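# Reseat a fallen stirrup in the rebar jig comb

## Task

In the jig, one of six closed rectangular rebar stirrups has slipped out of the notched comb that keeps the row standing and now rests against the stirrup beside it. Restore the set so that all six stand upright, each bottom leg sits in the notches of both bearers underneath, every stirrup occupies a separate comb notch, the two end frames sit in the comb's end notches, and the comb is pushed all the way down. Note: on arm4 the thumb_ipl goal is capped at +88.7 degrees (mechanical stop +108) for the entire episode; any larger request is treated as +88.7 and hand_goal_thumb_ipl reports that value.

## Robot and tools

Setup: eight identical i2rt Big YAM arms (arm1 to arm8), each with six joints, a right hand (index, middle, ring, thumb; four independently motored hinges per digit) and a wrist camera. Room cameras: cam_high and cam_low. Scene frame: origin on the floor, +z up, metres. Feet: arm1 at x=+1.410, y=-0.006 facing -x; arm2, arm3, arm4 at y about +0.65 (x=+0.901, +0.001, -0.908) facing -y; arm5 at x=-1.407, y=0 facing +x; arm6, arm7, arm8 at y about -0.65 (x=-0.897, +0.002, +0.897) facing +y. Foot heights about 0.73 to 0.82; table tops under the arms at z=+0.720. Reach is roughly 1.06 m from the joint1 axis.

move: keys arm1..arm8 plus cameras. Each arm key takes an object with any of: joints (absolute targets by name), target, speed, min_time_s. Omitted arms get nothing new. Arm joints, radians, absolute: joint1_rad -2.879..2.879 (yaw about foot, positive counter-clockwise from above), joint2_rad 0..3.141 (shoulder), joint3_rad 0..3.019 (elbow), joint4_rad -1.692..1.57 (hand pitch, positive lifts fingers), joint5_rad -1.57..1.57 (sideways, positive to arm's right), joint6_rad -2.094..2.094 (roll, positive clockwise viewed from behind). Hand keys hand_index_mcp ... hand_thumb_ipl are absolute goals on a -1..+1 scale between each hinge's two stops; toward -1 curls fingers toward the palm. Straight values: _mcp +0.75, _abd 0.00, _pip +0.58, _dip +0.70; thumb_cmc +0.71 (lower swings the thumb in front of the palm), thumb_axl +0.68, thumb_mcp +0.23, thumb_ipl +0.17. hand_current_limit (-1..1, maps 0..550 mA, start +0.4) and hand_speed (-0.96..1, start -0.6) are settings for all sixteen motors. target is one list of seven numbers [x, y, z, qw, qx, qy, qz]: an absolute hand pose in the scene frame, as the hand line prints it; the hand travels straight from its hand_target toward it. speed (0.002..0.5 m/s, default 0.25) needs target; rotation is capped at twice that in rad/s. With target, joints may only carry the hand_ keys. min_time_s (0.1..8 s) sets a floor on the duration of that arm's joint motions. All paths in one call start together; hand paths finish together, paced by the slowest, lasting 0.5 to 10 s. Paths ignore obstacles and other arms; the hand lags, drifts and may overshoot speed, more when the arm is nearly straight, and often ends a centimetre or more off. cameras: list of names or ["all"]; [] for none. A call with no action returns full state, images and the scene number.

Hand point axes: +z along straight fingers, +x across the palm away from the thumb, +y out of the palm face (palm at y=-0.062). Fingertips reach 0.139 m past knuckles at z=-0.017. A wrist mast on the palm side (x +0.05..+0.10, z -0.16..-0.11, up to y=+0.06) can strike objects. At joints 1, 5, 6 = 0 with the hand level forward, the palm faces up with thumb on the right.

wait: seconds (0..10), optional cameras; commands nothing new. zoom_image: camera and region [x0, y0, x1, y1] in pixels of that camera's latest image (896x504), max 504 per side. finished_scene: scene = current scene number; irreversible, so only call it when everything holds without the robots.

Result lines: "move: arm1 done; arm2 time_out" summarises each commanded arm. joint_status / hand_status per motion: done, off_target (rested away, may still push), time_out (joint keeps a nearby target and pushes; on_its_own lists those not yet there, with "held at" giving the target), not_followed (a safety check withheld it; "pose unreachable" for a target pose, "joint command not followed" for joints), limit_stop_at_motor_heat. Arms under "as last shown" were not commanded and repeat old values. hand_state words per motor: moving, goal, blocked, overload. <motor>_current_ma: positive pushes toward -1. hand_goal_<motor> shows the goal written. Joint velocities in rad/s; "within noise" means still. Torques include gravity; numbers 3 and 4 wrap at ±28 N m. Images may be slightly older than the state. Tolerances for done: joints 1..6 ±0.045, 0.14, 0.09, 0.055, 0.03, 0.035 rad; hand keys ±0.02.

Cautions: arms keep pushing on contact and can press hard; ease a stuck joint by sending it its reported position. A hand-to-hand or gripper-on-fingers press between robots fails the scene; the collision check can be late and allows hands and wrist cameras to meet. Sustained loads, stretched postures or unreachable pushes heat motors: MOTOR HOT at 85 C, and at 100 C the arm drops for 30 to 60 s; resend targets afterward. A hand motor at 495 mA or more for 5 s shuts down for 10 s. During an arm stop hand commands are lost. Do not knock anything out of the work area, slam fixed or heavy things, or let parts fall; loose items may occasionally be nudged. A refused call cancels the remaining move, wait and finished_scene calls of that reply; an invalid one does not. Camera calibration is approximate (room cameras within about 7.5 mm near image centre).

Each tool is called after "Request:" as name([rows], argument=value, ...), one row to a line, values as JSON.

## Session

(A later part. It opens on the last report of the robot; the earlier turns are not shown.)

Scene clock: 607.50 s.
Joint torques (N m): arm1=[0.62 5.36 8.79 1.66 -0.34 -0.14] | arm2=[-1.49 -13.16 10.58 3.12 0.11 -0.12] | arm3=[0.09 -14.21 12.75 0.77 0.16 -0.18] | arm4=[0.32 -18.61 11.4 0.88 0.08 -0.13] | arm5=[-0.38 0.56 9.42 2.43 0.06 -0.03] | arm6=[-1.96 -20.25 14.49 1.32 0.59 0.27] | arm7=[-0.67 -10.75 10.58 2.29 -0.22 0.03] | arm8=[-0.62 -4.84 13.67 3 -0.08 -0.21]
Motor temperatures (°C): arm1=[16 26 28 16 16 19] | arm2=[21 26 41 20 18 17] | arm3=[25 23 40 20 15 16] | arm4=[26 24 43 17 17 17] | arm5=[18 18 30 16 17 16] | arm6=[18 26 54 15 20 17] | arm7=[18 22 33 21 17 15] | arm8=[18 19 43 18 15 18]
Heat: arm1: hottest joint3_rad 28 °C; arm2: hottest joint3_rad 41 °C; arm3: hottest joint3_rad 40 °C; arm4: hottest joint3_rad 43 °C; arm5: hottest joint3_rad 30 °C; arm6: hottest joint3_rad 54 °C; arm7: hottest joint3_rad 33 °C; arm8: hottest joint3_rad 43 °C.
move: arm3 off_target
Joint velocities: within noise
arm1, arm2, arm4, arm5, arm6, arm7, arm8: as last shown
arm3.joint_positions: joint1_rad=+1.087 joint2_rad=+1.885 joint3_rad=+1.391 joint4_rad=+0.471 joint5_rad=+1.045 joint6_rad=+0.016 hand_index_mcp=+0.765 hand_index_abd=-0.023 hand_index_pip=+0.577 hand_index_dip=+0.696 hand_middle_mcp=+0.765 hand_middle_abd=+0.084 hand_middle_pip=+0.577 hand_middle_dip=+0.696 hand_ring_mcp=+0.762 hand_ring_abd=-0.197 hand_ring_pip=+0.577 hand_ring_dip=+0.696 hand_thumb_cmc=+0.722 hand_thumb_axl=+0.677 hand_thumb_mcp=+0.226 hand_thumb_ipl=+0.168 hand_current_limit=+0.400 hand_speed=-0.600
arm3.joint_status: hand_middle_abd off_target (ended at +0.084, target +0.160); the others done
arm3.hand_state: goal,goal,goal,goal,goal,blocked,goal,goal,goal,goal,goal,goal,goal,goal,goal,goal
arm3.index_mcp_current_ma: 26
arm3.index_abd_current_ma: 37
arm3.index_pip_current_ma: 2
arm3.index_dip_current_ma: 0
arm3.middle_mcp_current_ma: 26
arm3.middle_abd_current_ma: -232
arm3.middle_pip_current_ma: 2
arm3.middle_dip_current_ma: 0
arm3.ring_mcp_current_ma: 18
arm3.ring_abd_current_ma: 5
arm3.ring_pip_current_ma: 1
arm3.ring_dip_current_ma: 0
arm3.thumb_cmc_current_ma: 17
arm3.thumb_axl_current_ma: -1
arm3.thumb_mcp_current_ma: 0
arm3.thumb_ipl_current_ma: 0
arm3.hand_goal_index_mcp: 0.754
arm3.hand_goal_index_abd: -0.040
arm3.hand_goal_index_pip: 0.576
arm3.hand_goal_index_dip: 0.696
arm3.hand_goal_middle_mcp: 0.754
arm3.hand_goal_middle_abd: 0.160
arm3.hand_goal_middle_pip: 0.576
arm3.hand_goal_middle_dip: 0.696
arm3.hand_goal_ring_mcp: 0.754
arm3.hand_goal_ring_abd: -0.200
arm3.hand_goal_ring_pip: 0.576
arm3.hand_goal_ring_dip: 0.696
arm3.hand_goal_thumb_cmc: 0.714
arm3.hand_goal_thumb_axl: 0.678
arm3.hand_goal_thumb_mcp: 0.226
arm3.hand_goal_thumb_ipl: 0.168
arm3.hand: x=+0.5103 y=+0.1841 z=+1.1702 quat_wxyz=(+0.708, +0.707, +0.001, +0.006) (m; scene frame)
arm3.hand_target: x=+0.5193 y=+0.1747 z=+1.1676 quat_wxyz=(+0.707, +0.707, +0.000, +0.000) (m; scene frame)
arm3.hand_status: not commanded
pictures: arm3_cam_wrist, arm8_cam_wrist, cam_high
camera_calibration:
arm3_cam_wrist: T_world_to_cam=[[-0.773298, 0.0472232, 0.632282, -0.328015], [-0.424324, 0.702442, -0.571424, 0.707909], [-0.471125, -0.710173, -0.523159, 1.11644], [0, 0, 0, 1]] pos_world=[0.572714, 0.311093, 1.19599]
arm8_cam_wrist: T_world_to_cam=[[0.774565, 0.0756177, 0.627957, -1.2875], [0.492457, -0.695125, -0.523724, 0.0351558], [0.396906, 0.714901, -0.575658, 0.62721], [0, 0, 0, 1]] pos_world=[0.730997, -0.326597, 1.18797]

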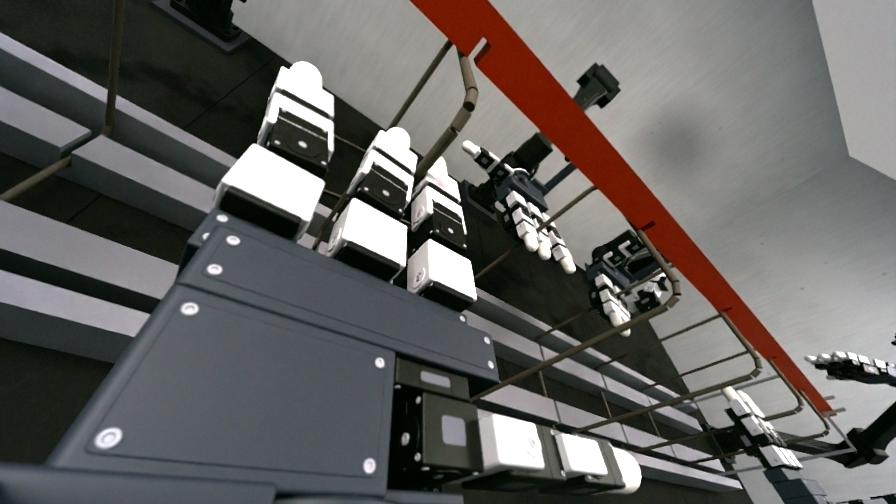

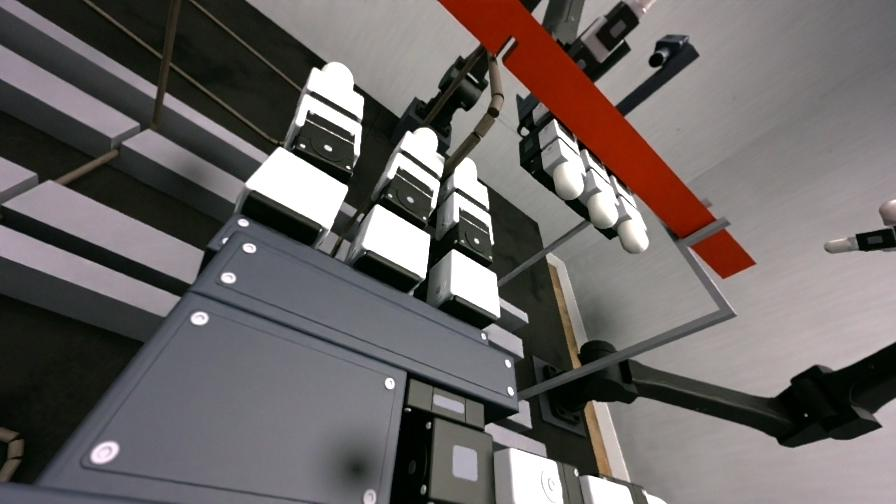

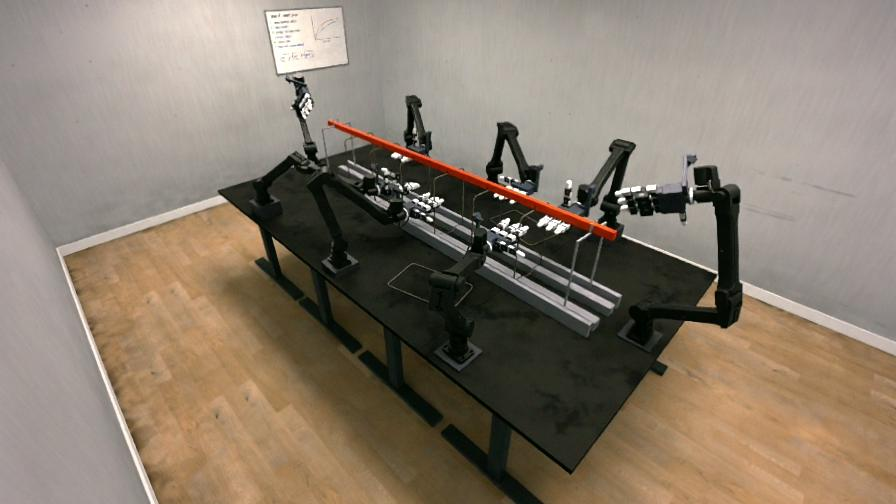

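Request:
move(arm2={"joints":{"joint4_rad":0.53}}, arm3={"target":[0.514,0.174,1.168,0.7071,0.7071,0,0],"speed":0.05}, cameras=["cam_high","arm3_cam_wrist"])

Request:
zoom_image(camera="arm3_cam_wrist", region=[440, 25, 490, 75])

Request:
zoom_image(camera="cam_high", region=[466, 175, 506, 215])

Scene clock: 615.53 s.
Joint torques (N m): arm1=[0.15 5.71 8.73 1.7 -0.33 -0.18] | arm2=[-1.38 -13.74 10.92 5.63 0.1 -0.12] | arm3=[-0.38 -15.09 11.51 0.94 -0.02 -0.18] | arm4=[-0.21 -19.72 11.58 1.26 0.06 -0.12] | arm5=[-0.32 0.56 9.43 2.44 0.06 -0.03] | arm6=[-1.96 -20.19 14.49 1.32 0.59 0.27] | arm7=[-0.67 -10.81 10.59 2.24 -0.21 0.04] | arm8=[-0.85 -4.89 13.67 3 -0.09 -0.22]
Motor temperatures (°C): arm1=[16 26 28 16 16 19] | arm2=[21 26 41 20 18 17] | arm3=[25 23 39 20 15 16] | arm4=[26 24 43 17 17 17] | arm5=[18 18 30 16 17 16] | arm6=[18 26 54 15 20 17] | arm7=[18 22 33 21 17 15] | arm8=[18 19 43 18 15 18]
Heat: arm1: hottest joint3_rad 28 °C; arm2: hottest joint3_rad 41 °C; arm3: hottest joint3_rad 39 °C; arm4: hottest joint3_rad 43 °C; arm5: hottest joint3_rad 30 °C; arm6: hottest joint3_rad 54 °C; arm7: hottest joint3_rad 33 °C; arm8: hottest joint3_rad 43 °C.
move: arm2 time_out; arm3 off_target
Joint velocities: within noise
arm1, arm4, arm5, arm6, arm7, arm8: as last shown
arm2.joint_positions: joint1_rad=+0.075 joint2_rad=+1.520 joint3_rad=+1.035 joint4_rad=+0.470 joint5_rad=+0.058 joint6_rad=+0.007 hand_index_mcp=+0.774 hand_index_abd=+0.001 hand_index_pip=+0.577 hand_index_dip=+0.696 hand_middle_mcp=+0.773 hand_middle_abd=+0.001 hand_middle_pip=+0.577 hand_middle_dip=+0.696 hand_ring_mcp=+0.771 hand_ring_abd=+0.001 hand_ring_pip=+0.577 hand_ring_dip=+0.696 hand_thumb_cmc=-0.568 hand_thumb_axl=+0.677 hand_thumb_mcp=+0.226 hand_thumb_ipl=+0.168 hand_current_limit=+0.400 hand_speed=-0.600
arm2.joint_status: joint4_rad time_out (moved +0.043 of +0.103)
arm2.hand_state: goal,goal,goal,goal,goal,goal,goal,goal,goal,goal,goal,goal,goal,goal,goal,goal
arm2.index_mcp_current_ma: 9
arm2.index_abd_current_ma: 0
arm2.index_pip_current_ma: 0
arm2.index_dip_current_ma: 0
arm2.middle_mcp_current_ma: 8
arm2.middle_abd_current_ma: 0
arm2.middle_pip_current_ma: 0
arm2.middle_dip_current_ma: 0
arm2.ring_mcp_current_ma: 6
arm2.ring_abd_current_ma: 0
arm2.ring_pip_current_ma: 0
arm2.ring_dip_current_ma: 0
arm2.thumb_cmc_current_ma: 0
arm2.thumb_axl_current_ma: 0
arm2.thumb_mcp_current_ma: 0
arm2.thumb_ipl_current_ma: 0
arm2.hand_goal_index_mcp: 0.754
arm2.hand_goal_index_abd: 0.000
arm2.hand_goal_index_pip: 0.576
arm2.hand_goal_index_dip: 0.696
arm2.hand_goal_middle_mcp: 0.754
arm2.hand_goal_middle_abd: 0.000
arm2.hand_goal_middle_pip: 0.576
arm2.hand_goal_middle_dip: 0.696
arm2.hand_goal_ring_mcp: 0.754
arm2.hand_goal_ring_abd: 0.000
arm2.hand_goal_ring_pip: 0.576
arm2.hand_goal_ring_dip: 0.696
arm2.hand_goal_thumb_cmc: -0.570
arm2.hand_goal_thumb_axl: 0.678
arm2.hand_goal_thumb_mcp: 0.226
arm2.hand_goal_thumb_ipl: 0.168
arm2.on_its_own: joint4_rad reads +0.470 and still pushes toward +0.530 since a time_out
arm2.hand: x=+0.9200 y=-0.0024 z=+1.2390 quat_wxyz=(+0.703, +0.711, +0.007, +0.003) (m; scene frame)
arm2.hand_target: x=+0.9113 y=+0.0073 z=+1.2811 quat_wxyz=(+0.739, +0.674, +0.004, -0.004) (m; scene frame)
arm2.hand_status: not commanded
arm3.joint_positions: joint1_rad=+1.087 joint2_rad=+1.885 joint3_rad=+1.391 joint4_rad=+0.471 joint5_rad=+1.045 joint6_rad=+0.016 hand_index_mcp=+0.765 hand_index_abd=-0.022 hand_index_pip=+0.577 hand_index_dip=+0.696 hand_middle_mcp=+0.765 hand_middle_abd=+0.085 hand_middle_pip=+0.577 hand_middle_dip=+0.696 hand_ring_mcp=+0.762 hand_ring_abd=-0.197 hand_ring_pip=+0.577 hand_ring_dip=+0.696 hand_thumb_cmc=+0.722 hand_thumb_axl=+0.677 hand_thumb_mcp=+0.226 hand_thumb_ipl=+0.168 hand_current_limit=+0.400 hand_speed=-0.600
arm3.joint_status: not commanded
arm3.hand_state: goal,goal,goal,goal,goal,blocked,goal,goal,goal,goal,goal,goal,goal,goal,goal,goal
arm3.index_mcp_current_ma: 26
arm3.index_abd_current_ma: 40
arm3.index_pip_current_ma: 2
arm3.index_dip_current_ma: 0
arm3.middle_mcp_current_ma: 26
arm3.middle_abd_current_ma: -227
arm3.middle_pip_current_ma: 2
arm3.middle_dip_current_ma: 0
arm3.ring_mcp_current_ma: 18
arm3.ring_abd_current_ma: 5
arm3.ring_pip_current_ma: 1
arm3.ring_dip_current_ma: 0
arm3.thumb_cmc_current_ma: 17
arm3.thumb_axl_current_ma: -1
arm3.thumb_mcp_current_ma: 0
arm3.thumb_ipl_current_ma: 0
arm3.hand_goal_index_mcp: 0.754
arm3.hand_goal_index_abd: -0.040
arm3.hand_goal_index_pip: 0.576
arm3.hand_goal_index_dip: 0.696
arm3.hand_goal_middle_mcp: 0.754
arm3.hand_goal_middle_abd: 0.160
arm3.hand_goal_middle_pip: 0.576
arm3.hand_goal_middle_dip: 0.696
arm3.hand_goal_ring_mcp: 0.754
arm3.hand_goal_ring_abd: -0.200
arm3.hand_goal_ring_pip: 0.576
arm3.hand_goal_ring_dip: 0.696
arm3.hand_goal_thumb_cmc: 0.714
arm3.hand_goal_thumb_axl: 0.678
arm3.hand_goal_thumb_mcp: 0.226
arm3.hand_goal_thumb_ipl: 0.168
arm3.hand: x=+0.5103 y=+0.1841 z=+1.1702 quat_wxyz=(+0.708, +0.707, +0.001, +0.006) (m; scene frame)
arm3.hand_target: x=+0.5136 y=+0.1743 z=+1.1678 quat_wxyz=(+0.707, +0.707, +0.000, +0.000) (m; scene frame)
arm3.hand_status: off_target (0.011 m and 0.7 deg from the pose sent, 0.011 m and 0.7 deg at the start)
pictures: arm3_cam_wrist, cam_high
camera_calibration:
arm3_cam_wrist: T_world_to_cam=[[-0.773298, 0.0472232, 0.632282, -0.328015], [-0.424324, 0.702442, -0.571424, 0.707909], [-0.471125, -0.710173, -0.523159, 1.11644], [0, 0, 0, 1]] pos_world=[0.572714, 0.311093, 1.19599]

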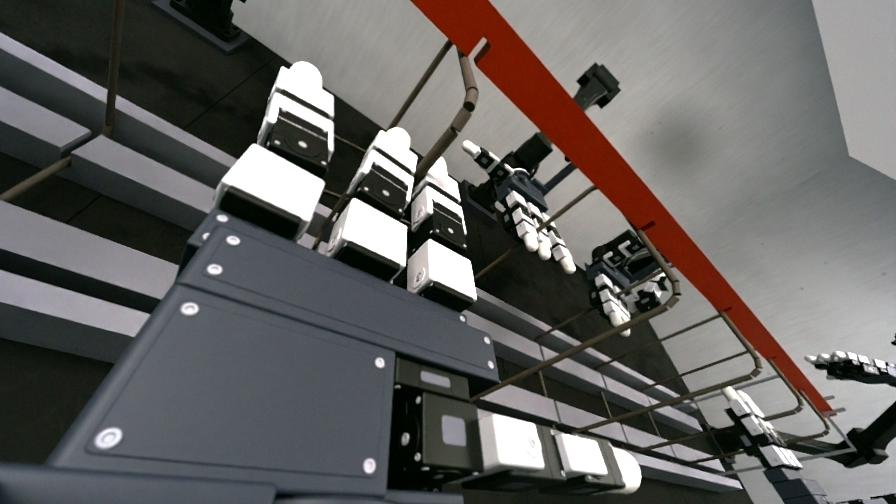

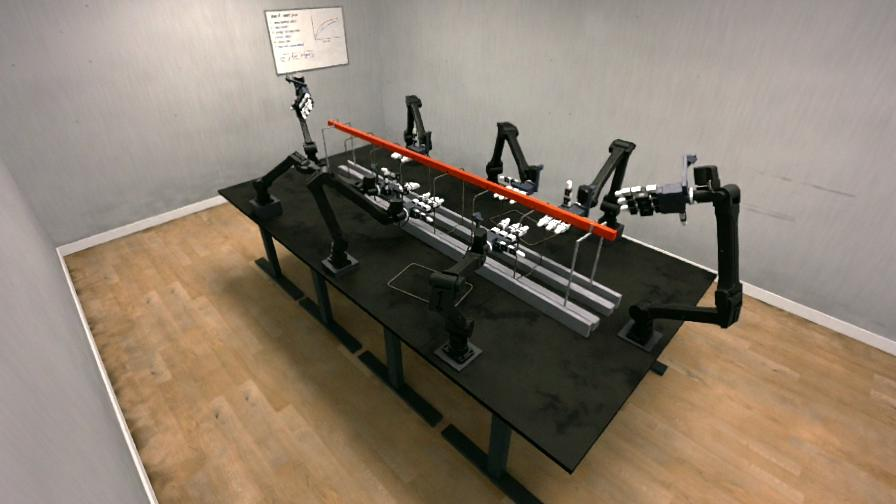

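Scaled by 10.080.

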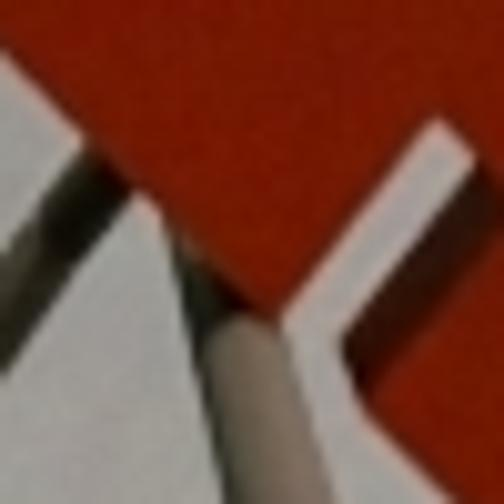

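Scaled by 12.600.

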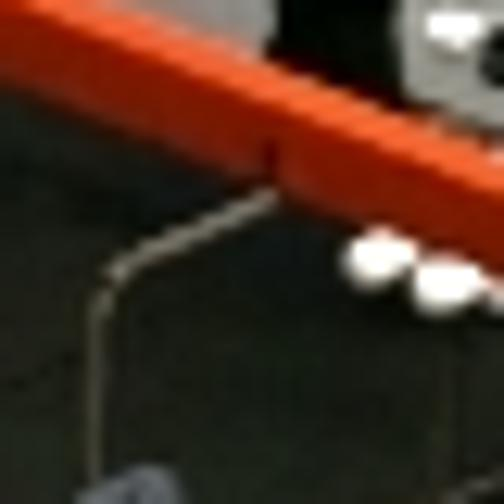

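Request:
move(arm2={"joints":{"joint4_rad":0.56}}, arm3={"target":[0.507,0.174,1.168,0.7071,0.7071,0,0],"speed":0.05}, cameras=["cam_high","arm3_cam_wrist"])

Request:
zoom_image(camera="arm3_cam_wrist", region=[440, 25, 490, 75])

Request:
zoom_image(camera="cam_high", region=[466, 175, 506, 215])

Scene clock: 617.93 s.
Joint torques (N m): arm1=[0.73 6.01 8.75 1.66 -0.32 -0.11] | arm2=[-1.32 -14.04 11.19 5.85 0.11 -0.11] | arm3=[-0.91 -16.21 9.94 1.21 -0.11 -0.18] | arm4=[0.79 -19.66 11.44 1.43 0.09 -0.12] | arm5=[-0.38 0.56 9.43 2.44 0.06 -0.03] | arm6=[-2.02 -20.19 14.5 1.32 0.59 0.27] | arm7=[-0.62 -10.7 10.58 2.32 -0.2 0.03] | arm8=[-0.79 -4.78 13.67 2.99 -0.08 -0.21]
Motor temperatures (°C): arm1=[16 26 28 16 16 19] | arm2=[21 26 41 20 18 17] | arm3=[25 23 38 20 15 16] | arm4=[26 24 43 17 17 17] | arm5=[18 18 30 16 17 16] | arm6=[18 26 54 15 20 17] | arm7=[18 22 33 21 17 15] | arm8=[18 19 43 18 15 18]
Heat: arm1: hottest joint3_rad 28 °C; arm2: hottest joint3_rad 41 °C; arm3: hottest joint3_rad 38 °C; arm4: hottest joint3_rad 43 °C; arm5: hottest joint3_rad 30 °C; arm6: hottest joint3_rad 54 °C; arm7: hottest joint3_rad 33 °C; arm8: hottest joint3_rad 43 °C.
move: arm2 time_out; arm3 off_target
Joint velocities: within noise
arm1, arm4, arm5, arm6, arm7, arm8: as last shown
arm2.joint_positions: joint1_rad=+0.075 joint2_rad=+1.525 joint3_rad=+1.031 joint4_rad=+0.495 joint5_rad=+0.058 joint6_rad=+0.007 hand_index_mcp=+0.774 hand_index_abd=+0.001 hand_index_pip=+0.577 hand_index_dip=+0.696 hand_middle_mcp=+0.773 hand_middle_abd=+0.001 hand_middle_pip=+0.577 hand_middle_dip=+0.696 hand_ring_mcp=+0.772 hand_ring_abd=+0.001 hand_ring_pip=+0.577 hand_ring_dip=+0.696 hand_thumb_cmc=-0.568 hand_thumb_axl=+0.677 hand_thumb_mcp=+0.226 hand_thumb_ipl=+0.168 hand_current_limit=+0.400 hand_speed=-0.600
arm2.joint_status: joint4_rad time_out (moved +0.025 of +0.090)
arm2.hand_state: goal,goal,goal,goal,goal,goal,goal,goal,goal,goal,goal,goal,goal,goal,goal,goal
arm2.index_mcp_current_ma: 9
arm2.index_abd_current_ma: 0
arm2.index_pip_current_ma: 0
arm2.index_dip_current_ma: 0
arm2.middle_mcp_current_ma: 8
arm2.middle_abd_current_ma: 0
arm2.middle_pip_current_ma: 0
arm2.middle_dip_current_ma: 0
arm2.ring_mcp_current_ma: 7
arm2.ring_abd_current_ma: 0
arm2.ring_pip_current_ma: 0
arm2.ring_dip_current_ma: 0
arm2.thumb_cmc_current_ma: 0
arm2.thumb_axl_current_ma: 0
arm2.thumb_mcp_current_ma: 0
arm2.thumb_ipl_current_ma: 0
arm2.hand_goal_index_mcp: 0.754
arm2.hand_goal_index_abd: 0.000
arm2.hand_goal_index_pip: 0.576
arm2.hand_goal_index_dip: 0.696
arm2.hand_goal_middle_mcp: 0.754
arm2.hand_goal_middle_abd: 0.000
arm2.hand_goal_middle_pip: 0.576
arm2.hand_goal_middle_dip: 0.696
arm2.hand_goal_ring_mcp: 0.754
arm2.hand_goal_ring_abd: 0.000
arm2.hand_goal_ring_pip: 0.576
arm2.hand_goal_ring_dip: 0.696
arm2.hand_goal_thumb_cmc: -0.570
arm2.hand_goal_thumb_axl: 0.678
arm2.hand_goal_thumb_mcp: 0.226
arm2.hand_goal_thumb_ipl: 0.168
arm2.on_its_own: joint4_rad reads +0.495 and still pushes toward +0.560 since a time_out
arm2.hand: x=+0.9200 y=-0.0016 z=+1.2394 quat_wxyz=(+0.708, +0.706, +0.007, +0.003) (m; scene frame)
arm2.hand_target: x=+0.9112 y=+0.0106 z=+1.2884 quat_wxyz=(+0.749, +0.662, +0.003, -0.004) (m; scene frame)
arm2.hand_status: not commanded
arm3.joint_positions: joint1_rad=+1.087 joint2_rad=+1.885 joint3_rad=+1.391 joint4_rad=+0.471 joint5_rad=+1.042 joint6_rad=+0.016 hand_index_mcp=+0.765 hand_index_abd=-0.020 hand_index_pip=+0.577 hand_index_dip=+0.696 hand_middle_mcp=+0.765 hand_middle_abd=+0.087 hand_middle_pip=+0.577 hand_middle_dip=+0.696 hand_ring_mcp=+0.762 hand_ring_abd=-0.197 hand_ring_pip=+0.577 hand_ring_dip=+0.696 hand_thumb_cmc=+0.722 hand_thumb_axl=+0.677 hand_thumb_mcp=+0.226 hand_thumb_ipl=+0.168 hand_current_limit=+0.400 hand_speed=-0.600
arm3.joint_status: not commanded
arm3.hand_state: goal,blocked,goal,goal,goal,blocked,goal,goal,goal,goal,goal,goal,goal,goal,goal,goal
arm3.index_mcp_current_ma: 26
arm3.index_abd_current_ma: 46
arm3.index_pip_current_ma: 2
arm3.index_dip_current_ma: 0
arm3.middle_mcp_current_ma: 26
arm3.middle_abd_current_ma: -219
arm3.middle_pip_current_ma: 2
arm3.middle_dip_current_ma: 0
arm3.ring_mcp_current_ma: 18
arm3.ring_abd_current_ma: 5
arm3.ring_pip_current_ma: 1
arm3.ring_dip_current_ma: 0
arm3.thumb_cmc_current_ma: 17
arm3.thumb_axl_current_ma: -1
arm3.thumb_mcp_current_ma: 0
arm3.thumb_ipl_current_ma: 0
arm3.hand_goal_index_mcp: 0.754
arm3.hand_goal_index_abd: -0.040
arm3.hand_goal_index_pip: 0.576
arm3.hand_goal_index_dip: 0.696
arm3.hand_goal_middle_mcp: 0.754
arm3.hand_goal_middle_abd: 0.160
arm3.hand_goal_middle_pip: 0.576
arm3.hand_goal_middle_dip: 0.696
arm3.hand_goal_ring_mcp: 0.754
arm3.hand_goal_ring_abd: -0.200
arm3.hand_goal_ring_pip: 0.576
arm3.hand_goal_ring_dip: 0.696
arm3.hand_goal_thumb_cmc: 0.714
arm3.hand_goal_thumb_axl: 0.678
arm3.hand_goal_thumb_mcp: 0.226
arm3.hand_goal_thumb_ipl: 0.168
arm3.hand: x=+0.5109 y=+0.1840 z=+1.1702 quat_wxyz=(+0.708, +0.707, +0.002, +0.007) (m; scene frame)
arm3.hand_target: x=+0.5069 y=+0.1742 z=+1.1679 quat_wxyz=(+0.707, +0.707, +0.000, +0.000) (m; scene frame)
arm3.hand_status: off_target (0.011 m and 0.9 deg from the pose sent, 0.011 m and 0.7 deg at the start)
pictures: arm3_cam_wrist, cam_high
camera_calibration:
arm3_cam_wrist: T_world_to_cam=[[-0.773481, 0.0448208, 0.632233, -0.327041], [-0.426425, 0.701185, -0.571403, 0.709445], [-0.468922, -0.71157, -0.52324, 1.11583], [0, 0, 0, 1]] pos_world=[0.572801, 0.311194, 1.19599]

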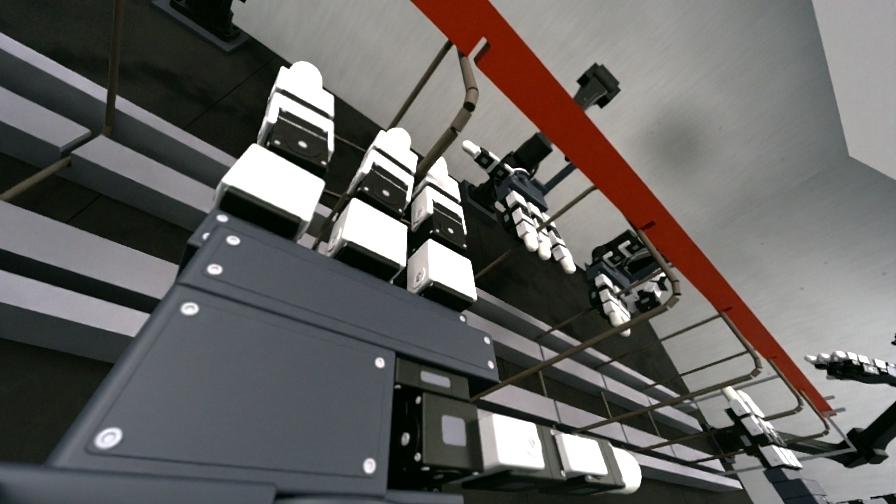

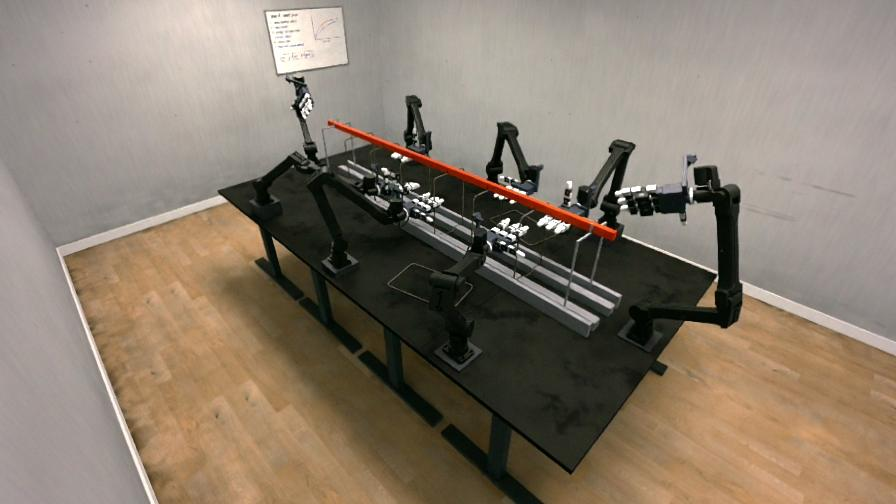

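Scaled by 10.080.

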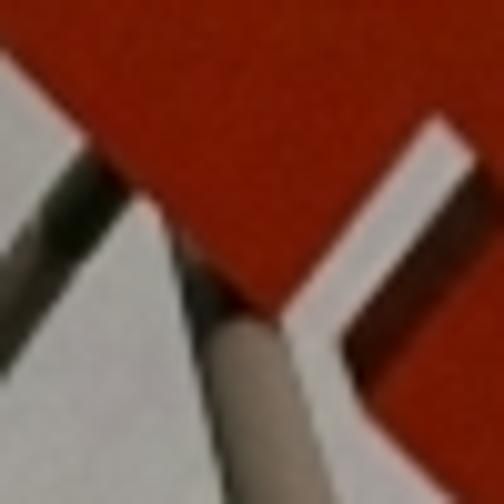

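Scaled by 12.600.

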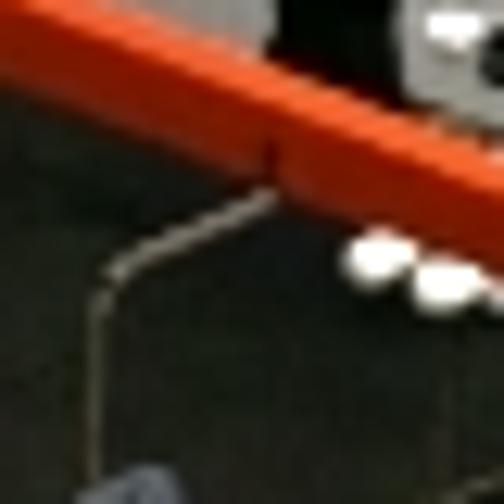

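Request:
move(arm2={"joints":{"joint4_rad":0.6}}, arm3={"target":[0.502,0.174,1.168,0.7071,0.7071,0,0],"speed":0.05}, cameras=["cam_high","arm3_cam_wrist"])

Request:
zoom_image(camera="arm3_cam_wrist", region=[440, 25, 490, 75])

Request:
zoom_image(camera="cam_high", region=[466, 175, 506, 215])

Scene clock: 620.37 s.
Joint torques (N m): arm1=[0.21 5.83 8.69 1.73 -0.31 -0.17] | arm2=[-1.44 -14.45 11.17 5.75 0.1 -0.11] | arm3=[-1.32 -17.03 8.83 1.39 -0.11 -0.18] | arm4=[-0.09 -20.19 11.69 1.16 0.11 -0.17] | arm5=[-0.32 0.56 9.43 2.44 0.07 -0.03] | arm6=[-1.96 -20.25 14.49 1.32 0.5 0.27] | arm7=[-0.5 -10.58 10.62 2.26 -0.22 0.03] | arm8=[-0.79 -4.89 13.67 2.97 -0.08 -0.22]
Motor temperatures (°C): arm1=[16 26 28 16 16 19] | arm2=[21 26 41 20 18 17] | arm3=[25 23 38 20 15 16] | arm4=[26 24 43 17 17 17] | arm5=[18 18 30 16 17 16] | arm6=[18 26 54 15 20 17] | arm7=[18 22 33 21 17 15] | arm8=[18 19 43 18 15 18]
Heat: arm1: hottest joint3_rad 28 °C; arm2: hottest joint3_rad 41 °C; arm3: hottest joint3_rad 38 °C; arm4: hottest joint3_rad 43 °C; arm5: hottest joint3_rad 30 °C; arm6: hottest joint3_rad 54 °C; arm7: hottest joint3_rad 33 °C; arm8: hottest joint3_rad 43 °C.
move: arm2 time_out; arm3 off_target
Joint velocities: within noise
arm1, arm4, arm5, arm6, arm7, arm8: as last shown
arm2.joint_positions: joint1_rad=+0.075 joint2_rad=+1.530 joint3_rad=+1.031 joint4_rad=+0.538 joint5_rad=+0.058 joint6_rad=+0.007 hand_index_mcp=+0.774 hand_index_abd=+0.001 hand_index_pip=+0.577 hand_index_dip=+0.696 hand_middle_mcp=+0.773 hand_middle_abd=+0.001 hand_middle_pip=+0.577 hand_middle_dip=+0.696 hand_ring_mcp=+0.772 hand_ring_abd=+0.001 hand_ring_pip=+0.577 hand_ring_dip=+0.696 hand_thumb_cmc=-0.568 hand_thumb_axl=+0.677 hand_thumb_mcp=+0.226 hand_thumb_ipl=+0.168 hand_current_limit=+0.400 hand_speed=-0.600
arm2.joint_status: joint4_rad time_out (moved +0.042 of +0.105)
arm2.hand_state: blocked,goal,goal,goal,goal,goal,goal,goal,goal,goal,goal,goal,goal,goal,goal,goal
arm2.index_mcp_current_ma: 9
arm2.index_abd_current_ma: 0
arm2.index_pip_current_ma: 0
arm2.index_dip_current_ma: 0
arm2.middle_mcp_current_ma: 8
arm2.middle_abd_current_ma: 0
arm2.middle_pip_current_ma: 0
arm2.middle_dip_current_ma: 0
arm2.ring_mcp_current_ma: 7
arm2.ring_abd_current_ma: 0
arm2.ring_pip_current_ma: 0
arm2.ring_dip_current_ma: 0
arm2.thumb_cmc_current_ma: 0
arm2.thumb_axl_current_ma: 0
arm2.thumb_mcp_current_ma: 0
arm2.thumb_ipl_current_ma: 0
arm2.hand_goal_index_mcp: 0.754
arm2.hand_goal_index_abd: 0.000
arm2.hand_goal_index_pip: 0.576
arm2.hand_goal_index_dip: 0.696
arm2.hand_goal_middle_mcp: 0.754
arm2.hand_goal_middle_abd: 0.000
arm2.hand_goal_middle_pip: 0.576
arm2.hand_goal_middle_dip: 0.696
arm2.hand_goal_ring_mcp: 0.754
arm2.hand_goal_ring_abd: 0.000
arm2.hand_goal_ring_pip: 0.576
arm2.hand_goal_ring_dip: 0.696
arm2.hand_goal_thumb_cmc: -0.570
arm2.hand_goal_thumb_axl: 0.678
arm2.hand_goal_thumb_mcp: 0.226
arm2.hand_goal_thumb_ipl: 0.168
arm2.on_its_own: joint4_rad reads +0.538 and still pushes toward +0.600 since a time_out
arm2.hand: x=+0.9199 y=+0.0008 z=+1.2466 quat_wxyz=(+0.721, +0.693, +0.006, +0.004) (m; scene frame)
arm2.hand_target: x=+0.9111 y=+0.0154 z=+1.2976 quat_wxyz=(+0.762, +0.647, +0.002, -0.003) (m; scene frame)
arm2.hand_status: not commanded
arm3.joint_positions: joint1_rad=+1.087 joint2_rad=+1.885 joint3_rad=+1.391 joint4_rad=+0.471 joint5_rad=+1.038 joint6_rad=+0.016 hand_index_mcp=+0.765 hand_index_abd=-0.018 hand_index_pip=+0.577 hand_index_dip=+0.696 hand_middle_mcp=+0.765 hand_middle_abd=+0.090 hand_middle_pip=+0.577 hand_middle_dip=+0.696 hand_ring_mcp=+0.762 hand_ring_abd=-0.197 hand_ring_pip=+0.577 hand_ring_dip=+0.696 hand_thumb_cmc=+0.722 hand_thumb_axl=+0.677 hand_thumb_mcp=+0.226 hand_thumb_ipl=+0.168 hand_current_limit=+0.400 hand_speed=-0.600
arm3.joint_status: not commanded
arm3.hand_state: goal,blocked,goal,goal,goal,blocked,goal,goal,goal,goal,goal,goal,goal,goal,goal,goal
arm3.index_mcp_current_ma: 26
arm3.index_abd_current_ma: 52
arm3.index_pip_current_ma: 2
arm3.index_dip_current_ma: 0
arm3.middle_mcp_current_ma: 26
arm3.middle_abd_current_ma: -210
arm3.middle_pip_current_ma: 2
arm3.middle_dip_current_ma: 0
arm3.ring_mcp_current_ma: 18
arm3.ring_abd_current_ma: 5
arm3.ring_pip_current_ma: 1
arm3.ring_dip_current_ma: 0
arm3.thumb_cmc_current_ma: 17
arm3.thumb_axl_current_ma: -1
arm3.thumb_mcp_current_ma: 0
arm3.thumb_ipl_current_ma: 0
arm3.hand_goal_index_mcp: 0.754
arm3.hand_goal_index_abd: -0.040
arm3.hand_goal_index_pip: 0.576
arm3.hand_goal_index_dip: 0.696
arm3.hand_goal_middle_mcp: 0.754
arm3.hand_goal_middle_abd: 0.160
arm3.hand_goal_middle_pip: 0.576
arm3.hand_goal_middle_dip: 0.696
arm3.hand_goal_ring_mcp: 0.754
arm3.hand_goal_ring_abd: -0.200
arm3.hand_goal_ring_pip: 0.576
arm3.hand_goal_ring_dip: 0.696
arm3.hand_goal_thumb_cmc: 0.714
arm3.hand_goal_thumb_axl: 0.678
arm3.hand_goal_thumb_mcp: 0.226
arm3.hand_goal_thumb_ipl: 0.168
arm3.hand: x=+0.5115 y=+0.1839 z=+1.1702 quat_wxyz=(+0.708, +0.707, +0.004, +0.008) (m; scene frame)
arm3.hand_target: x=+0.5020 y=+0.1743 z=+1.1679 quat_wxyz=(+0.707, +0.707, +0.000, +0.000) (m; scene frame)
arm3.hand_status: off_target (0.014 m and 1.1 deg from the pose sent, 0.013 m and 0.9 deg at the start)
arm6.joint_positions: joint1_rad=-1.102 joint2_rad=+2.511 joint3_rad=+2.271 joint4_rad=+0.223 joint5_rad=-0.693 joint6_rad=-0.023 hand_index_mcp=+0.761 hand_index_abd=-0.095 hand_index_pip=+0.579 hand_index_dip=+0.696 hand_middle_mcp=+0.776 hand_middle_abd=+0.096 hand_middle_pip=+0.579 hand_middle_dip=+0.696 hand_ring_mcp=-0.499 hand_ring_abd=-0.201 hand_ring_pip=-0.199 hand_ring_dip=+0.696 hand_thumb_cmc=-0.571 hand_thumb_axl=+0.677 hand_thumb_mcp=+0.226 hand_thumb_ipl=+0.168 hand_current_limit=+0.400 hand_speed=-0.600
arm6.hand: x=-0.0871 y=-0.1274 z=+1.0970 quat_wxyz=(+0.137, +0.139, +0.697, +0.690) (m; scene frame)
pictures: arm3_cam_wrist, cam_high
camera_calibration:
arm3_cam_wrist: T_world_to_cam=[[-0.773617, 0.0418651, 0.632269, -0.325948], [-0.4291, 0.699593, -0.571352, 0.711419], [-0.46625, -0.713314, -0.523253, 1.11501], [0, 0, 0, 1]] pos_world=[0.572986, 0.311296, 1.19599]

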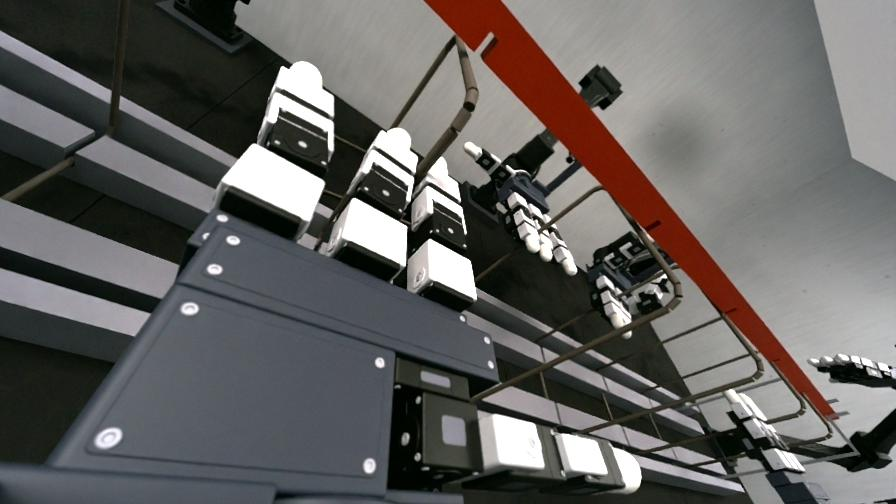

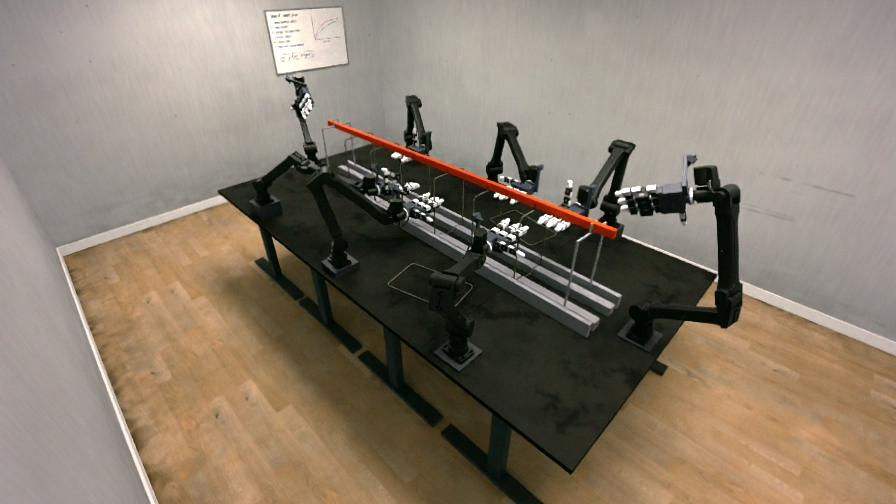

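Scaled by 10.080.

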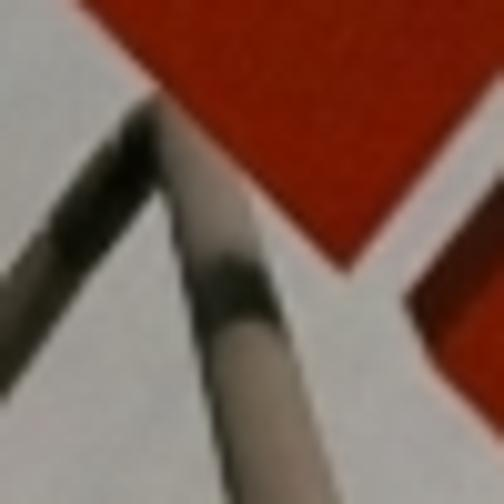

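Scaled by 12.600.

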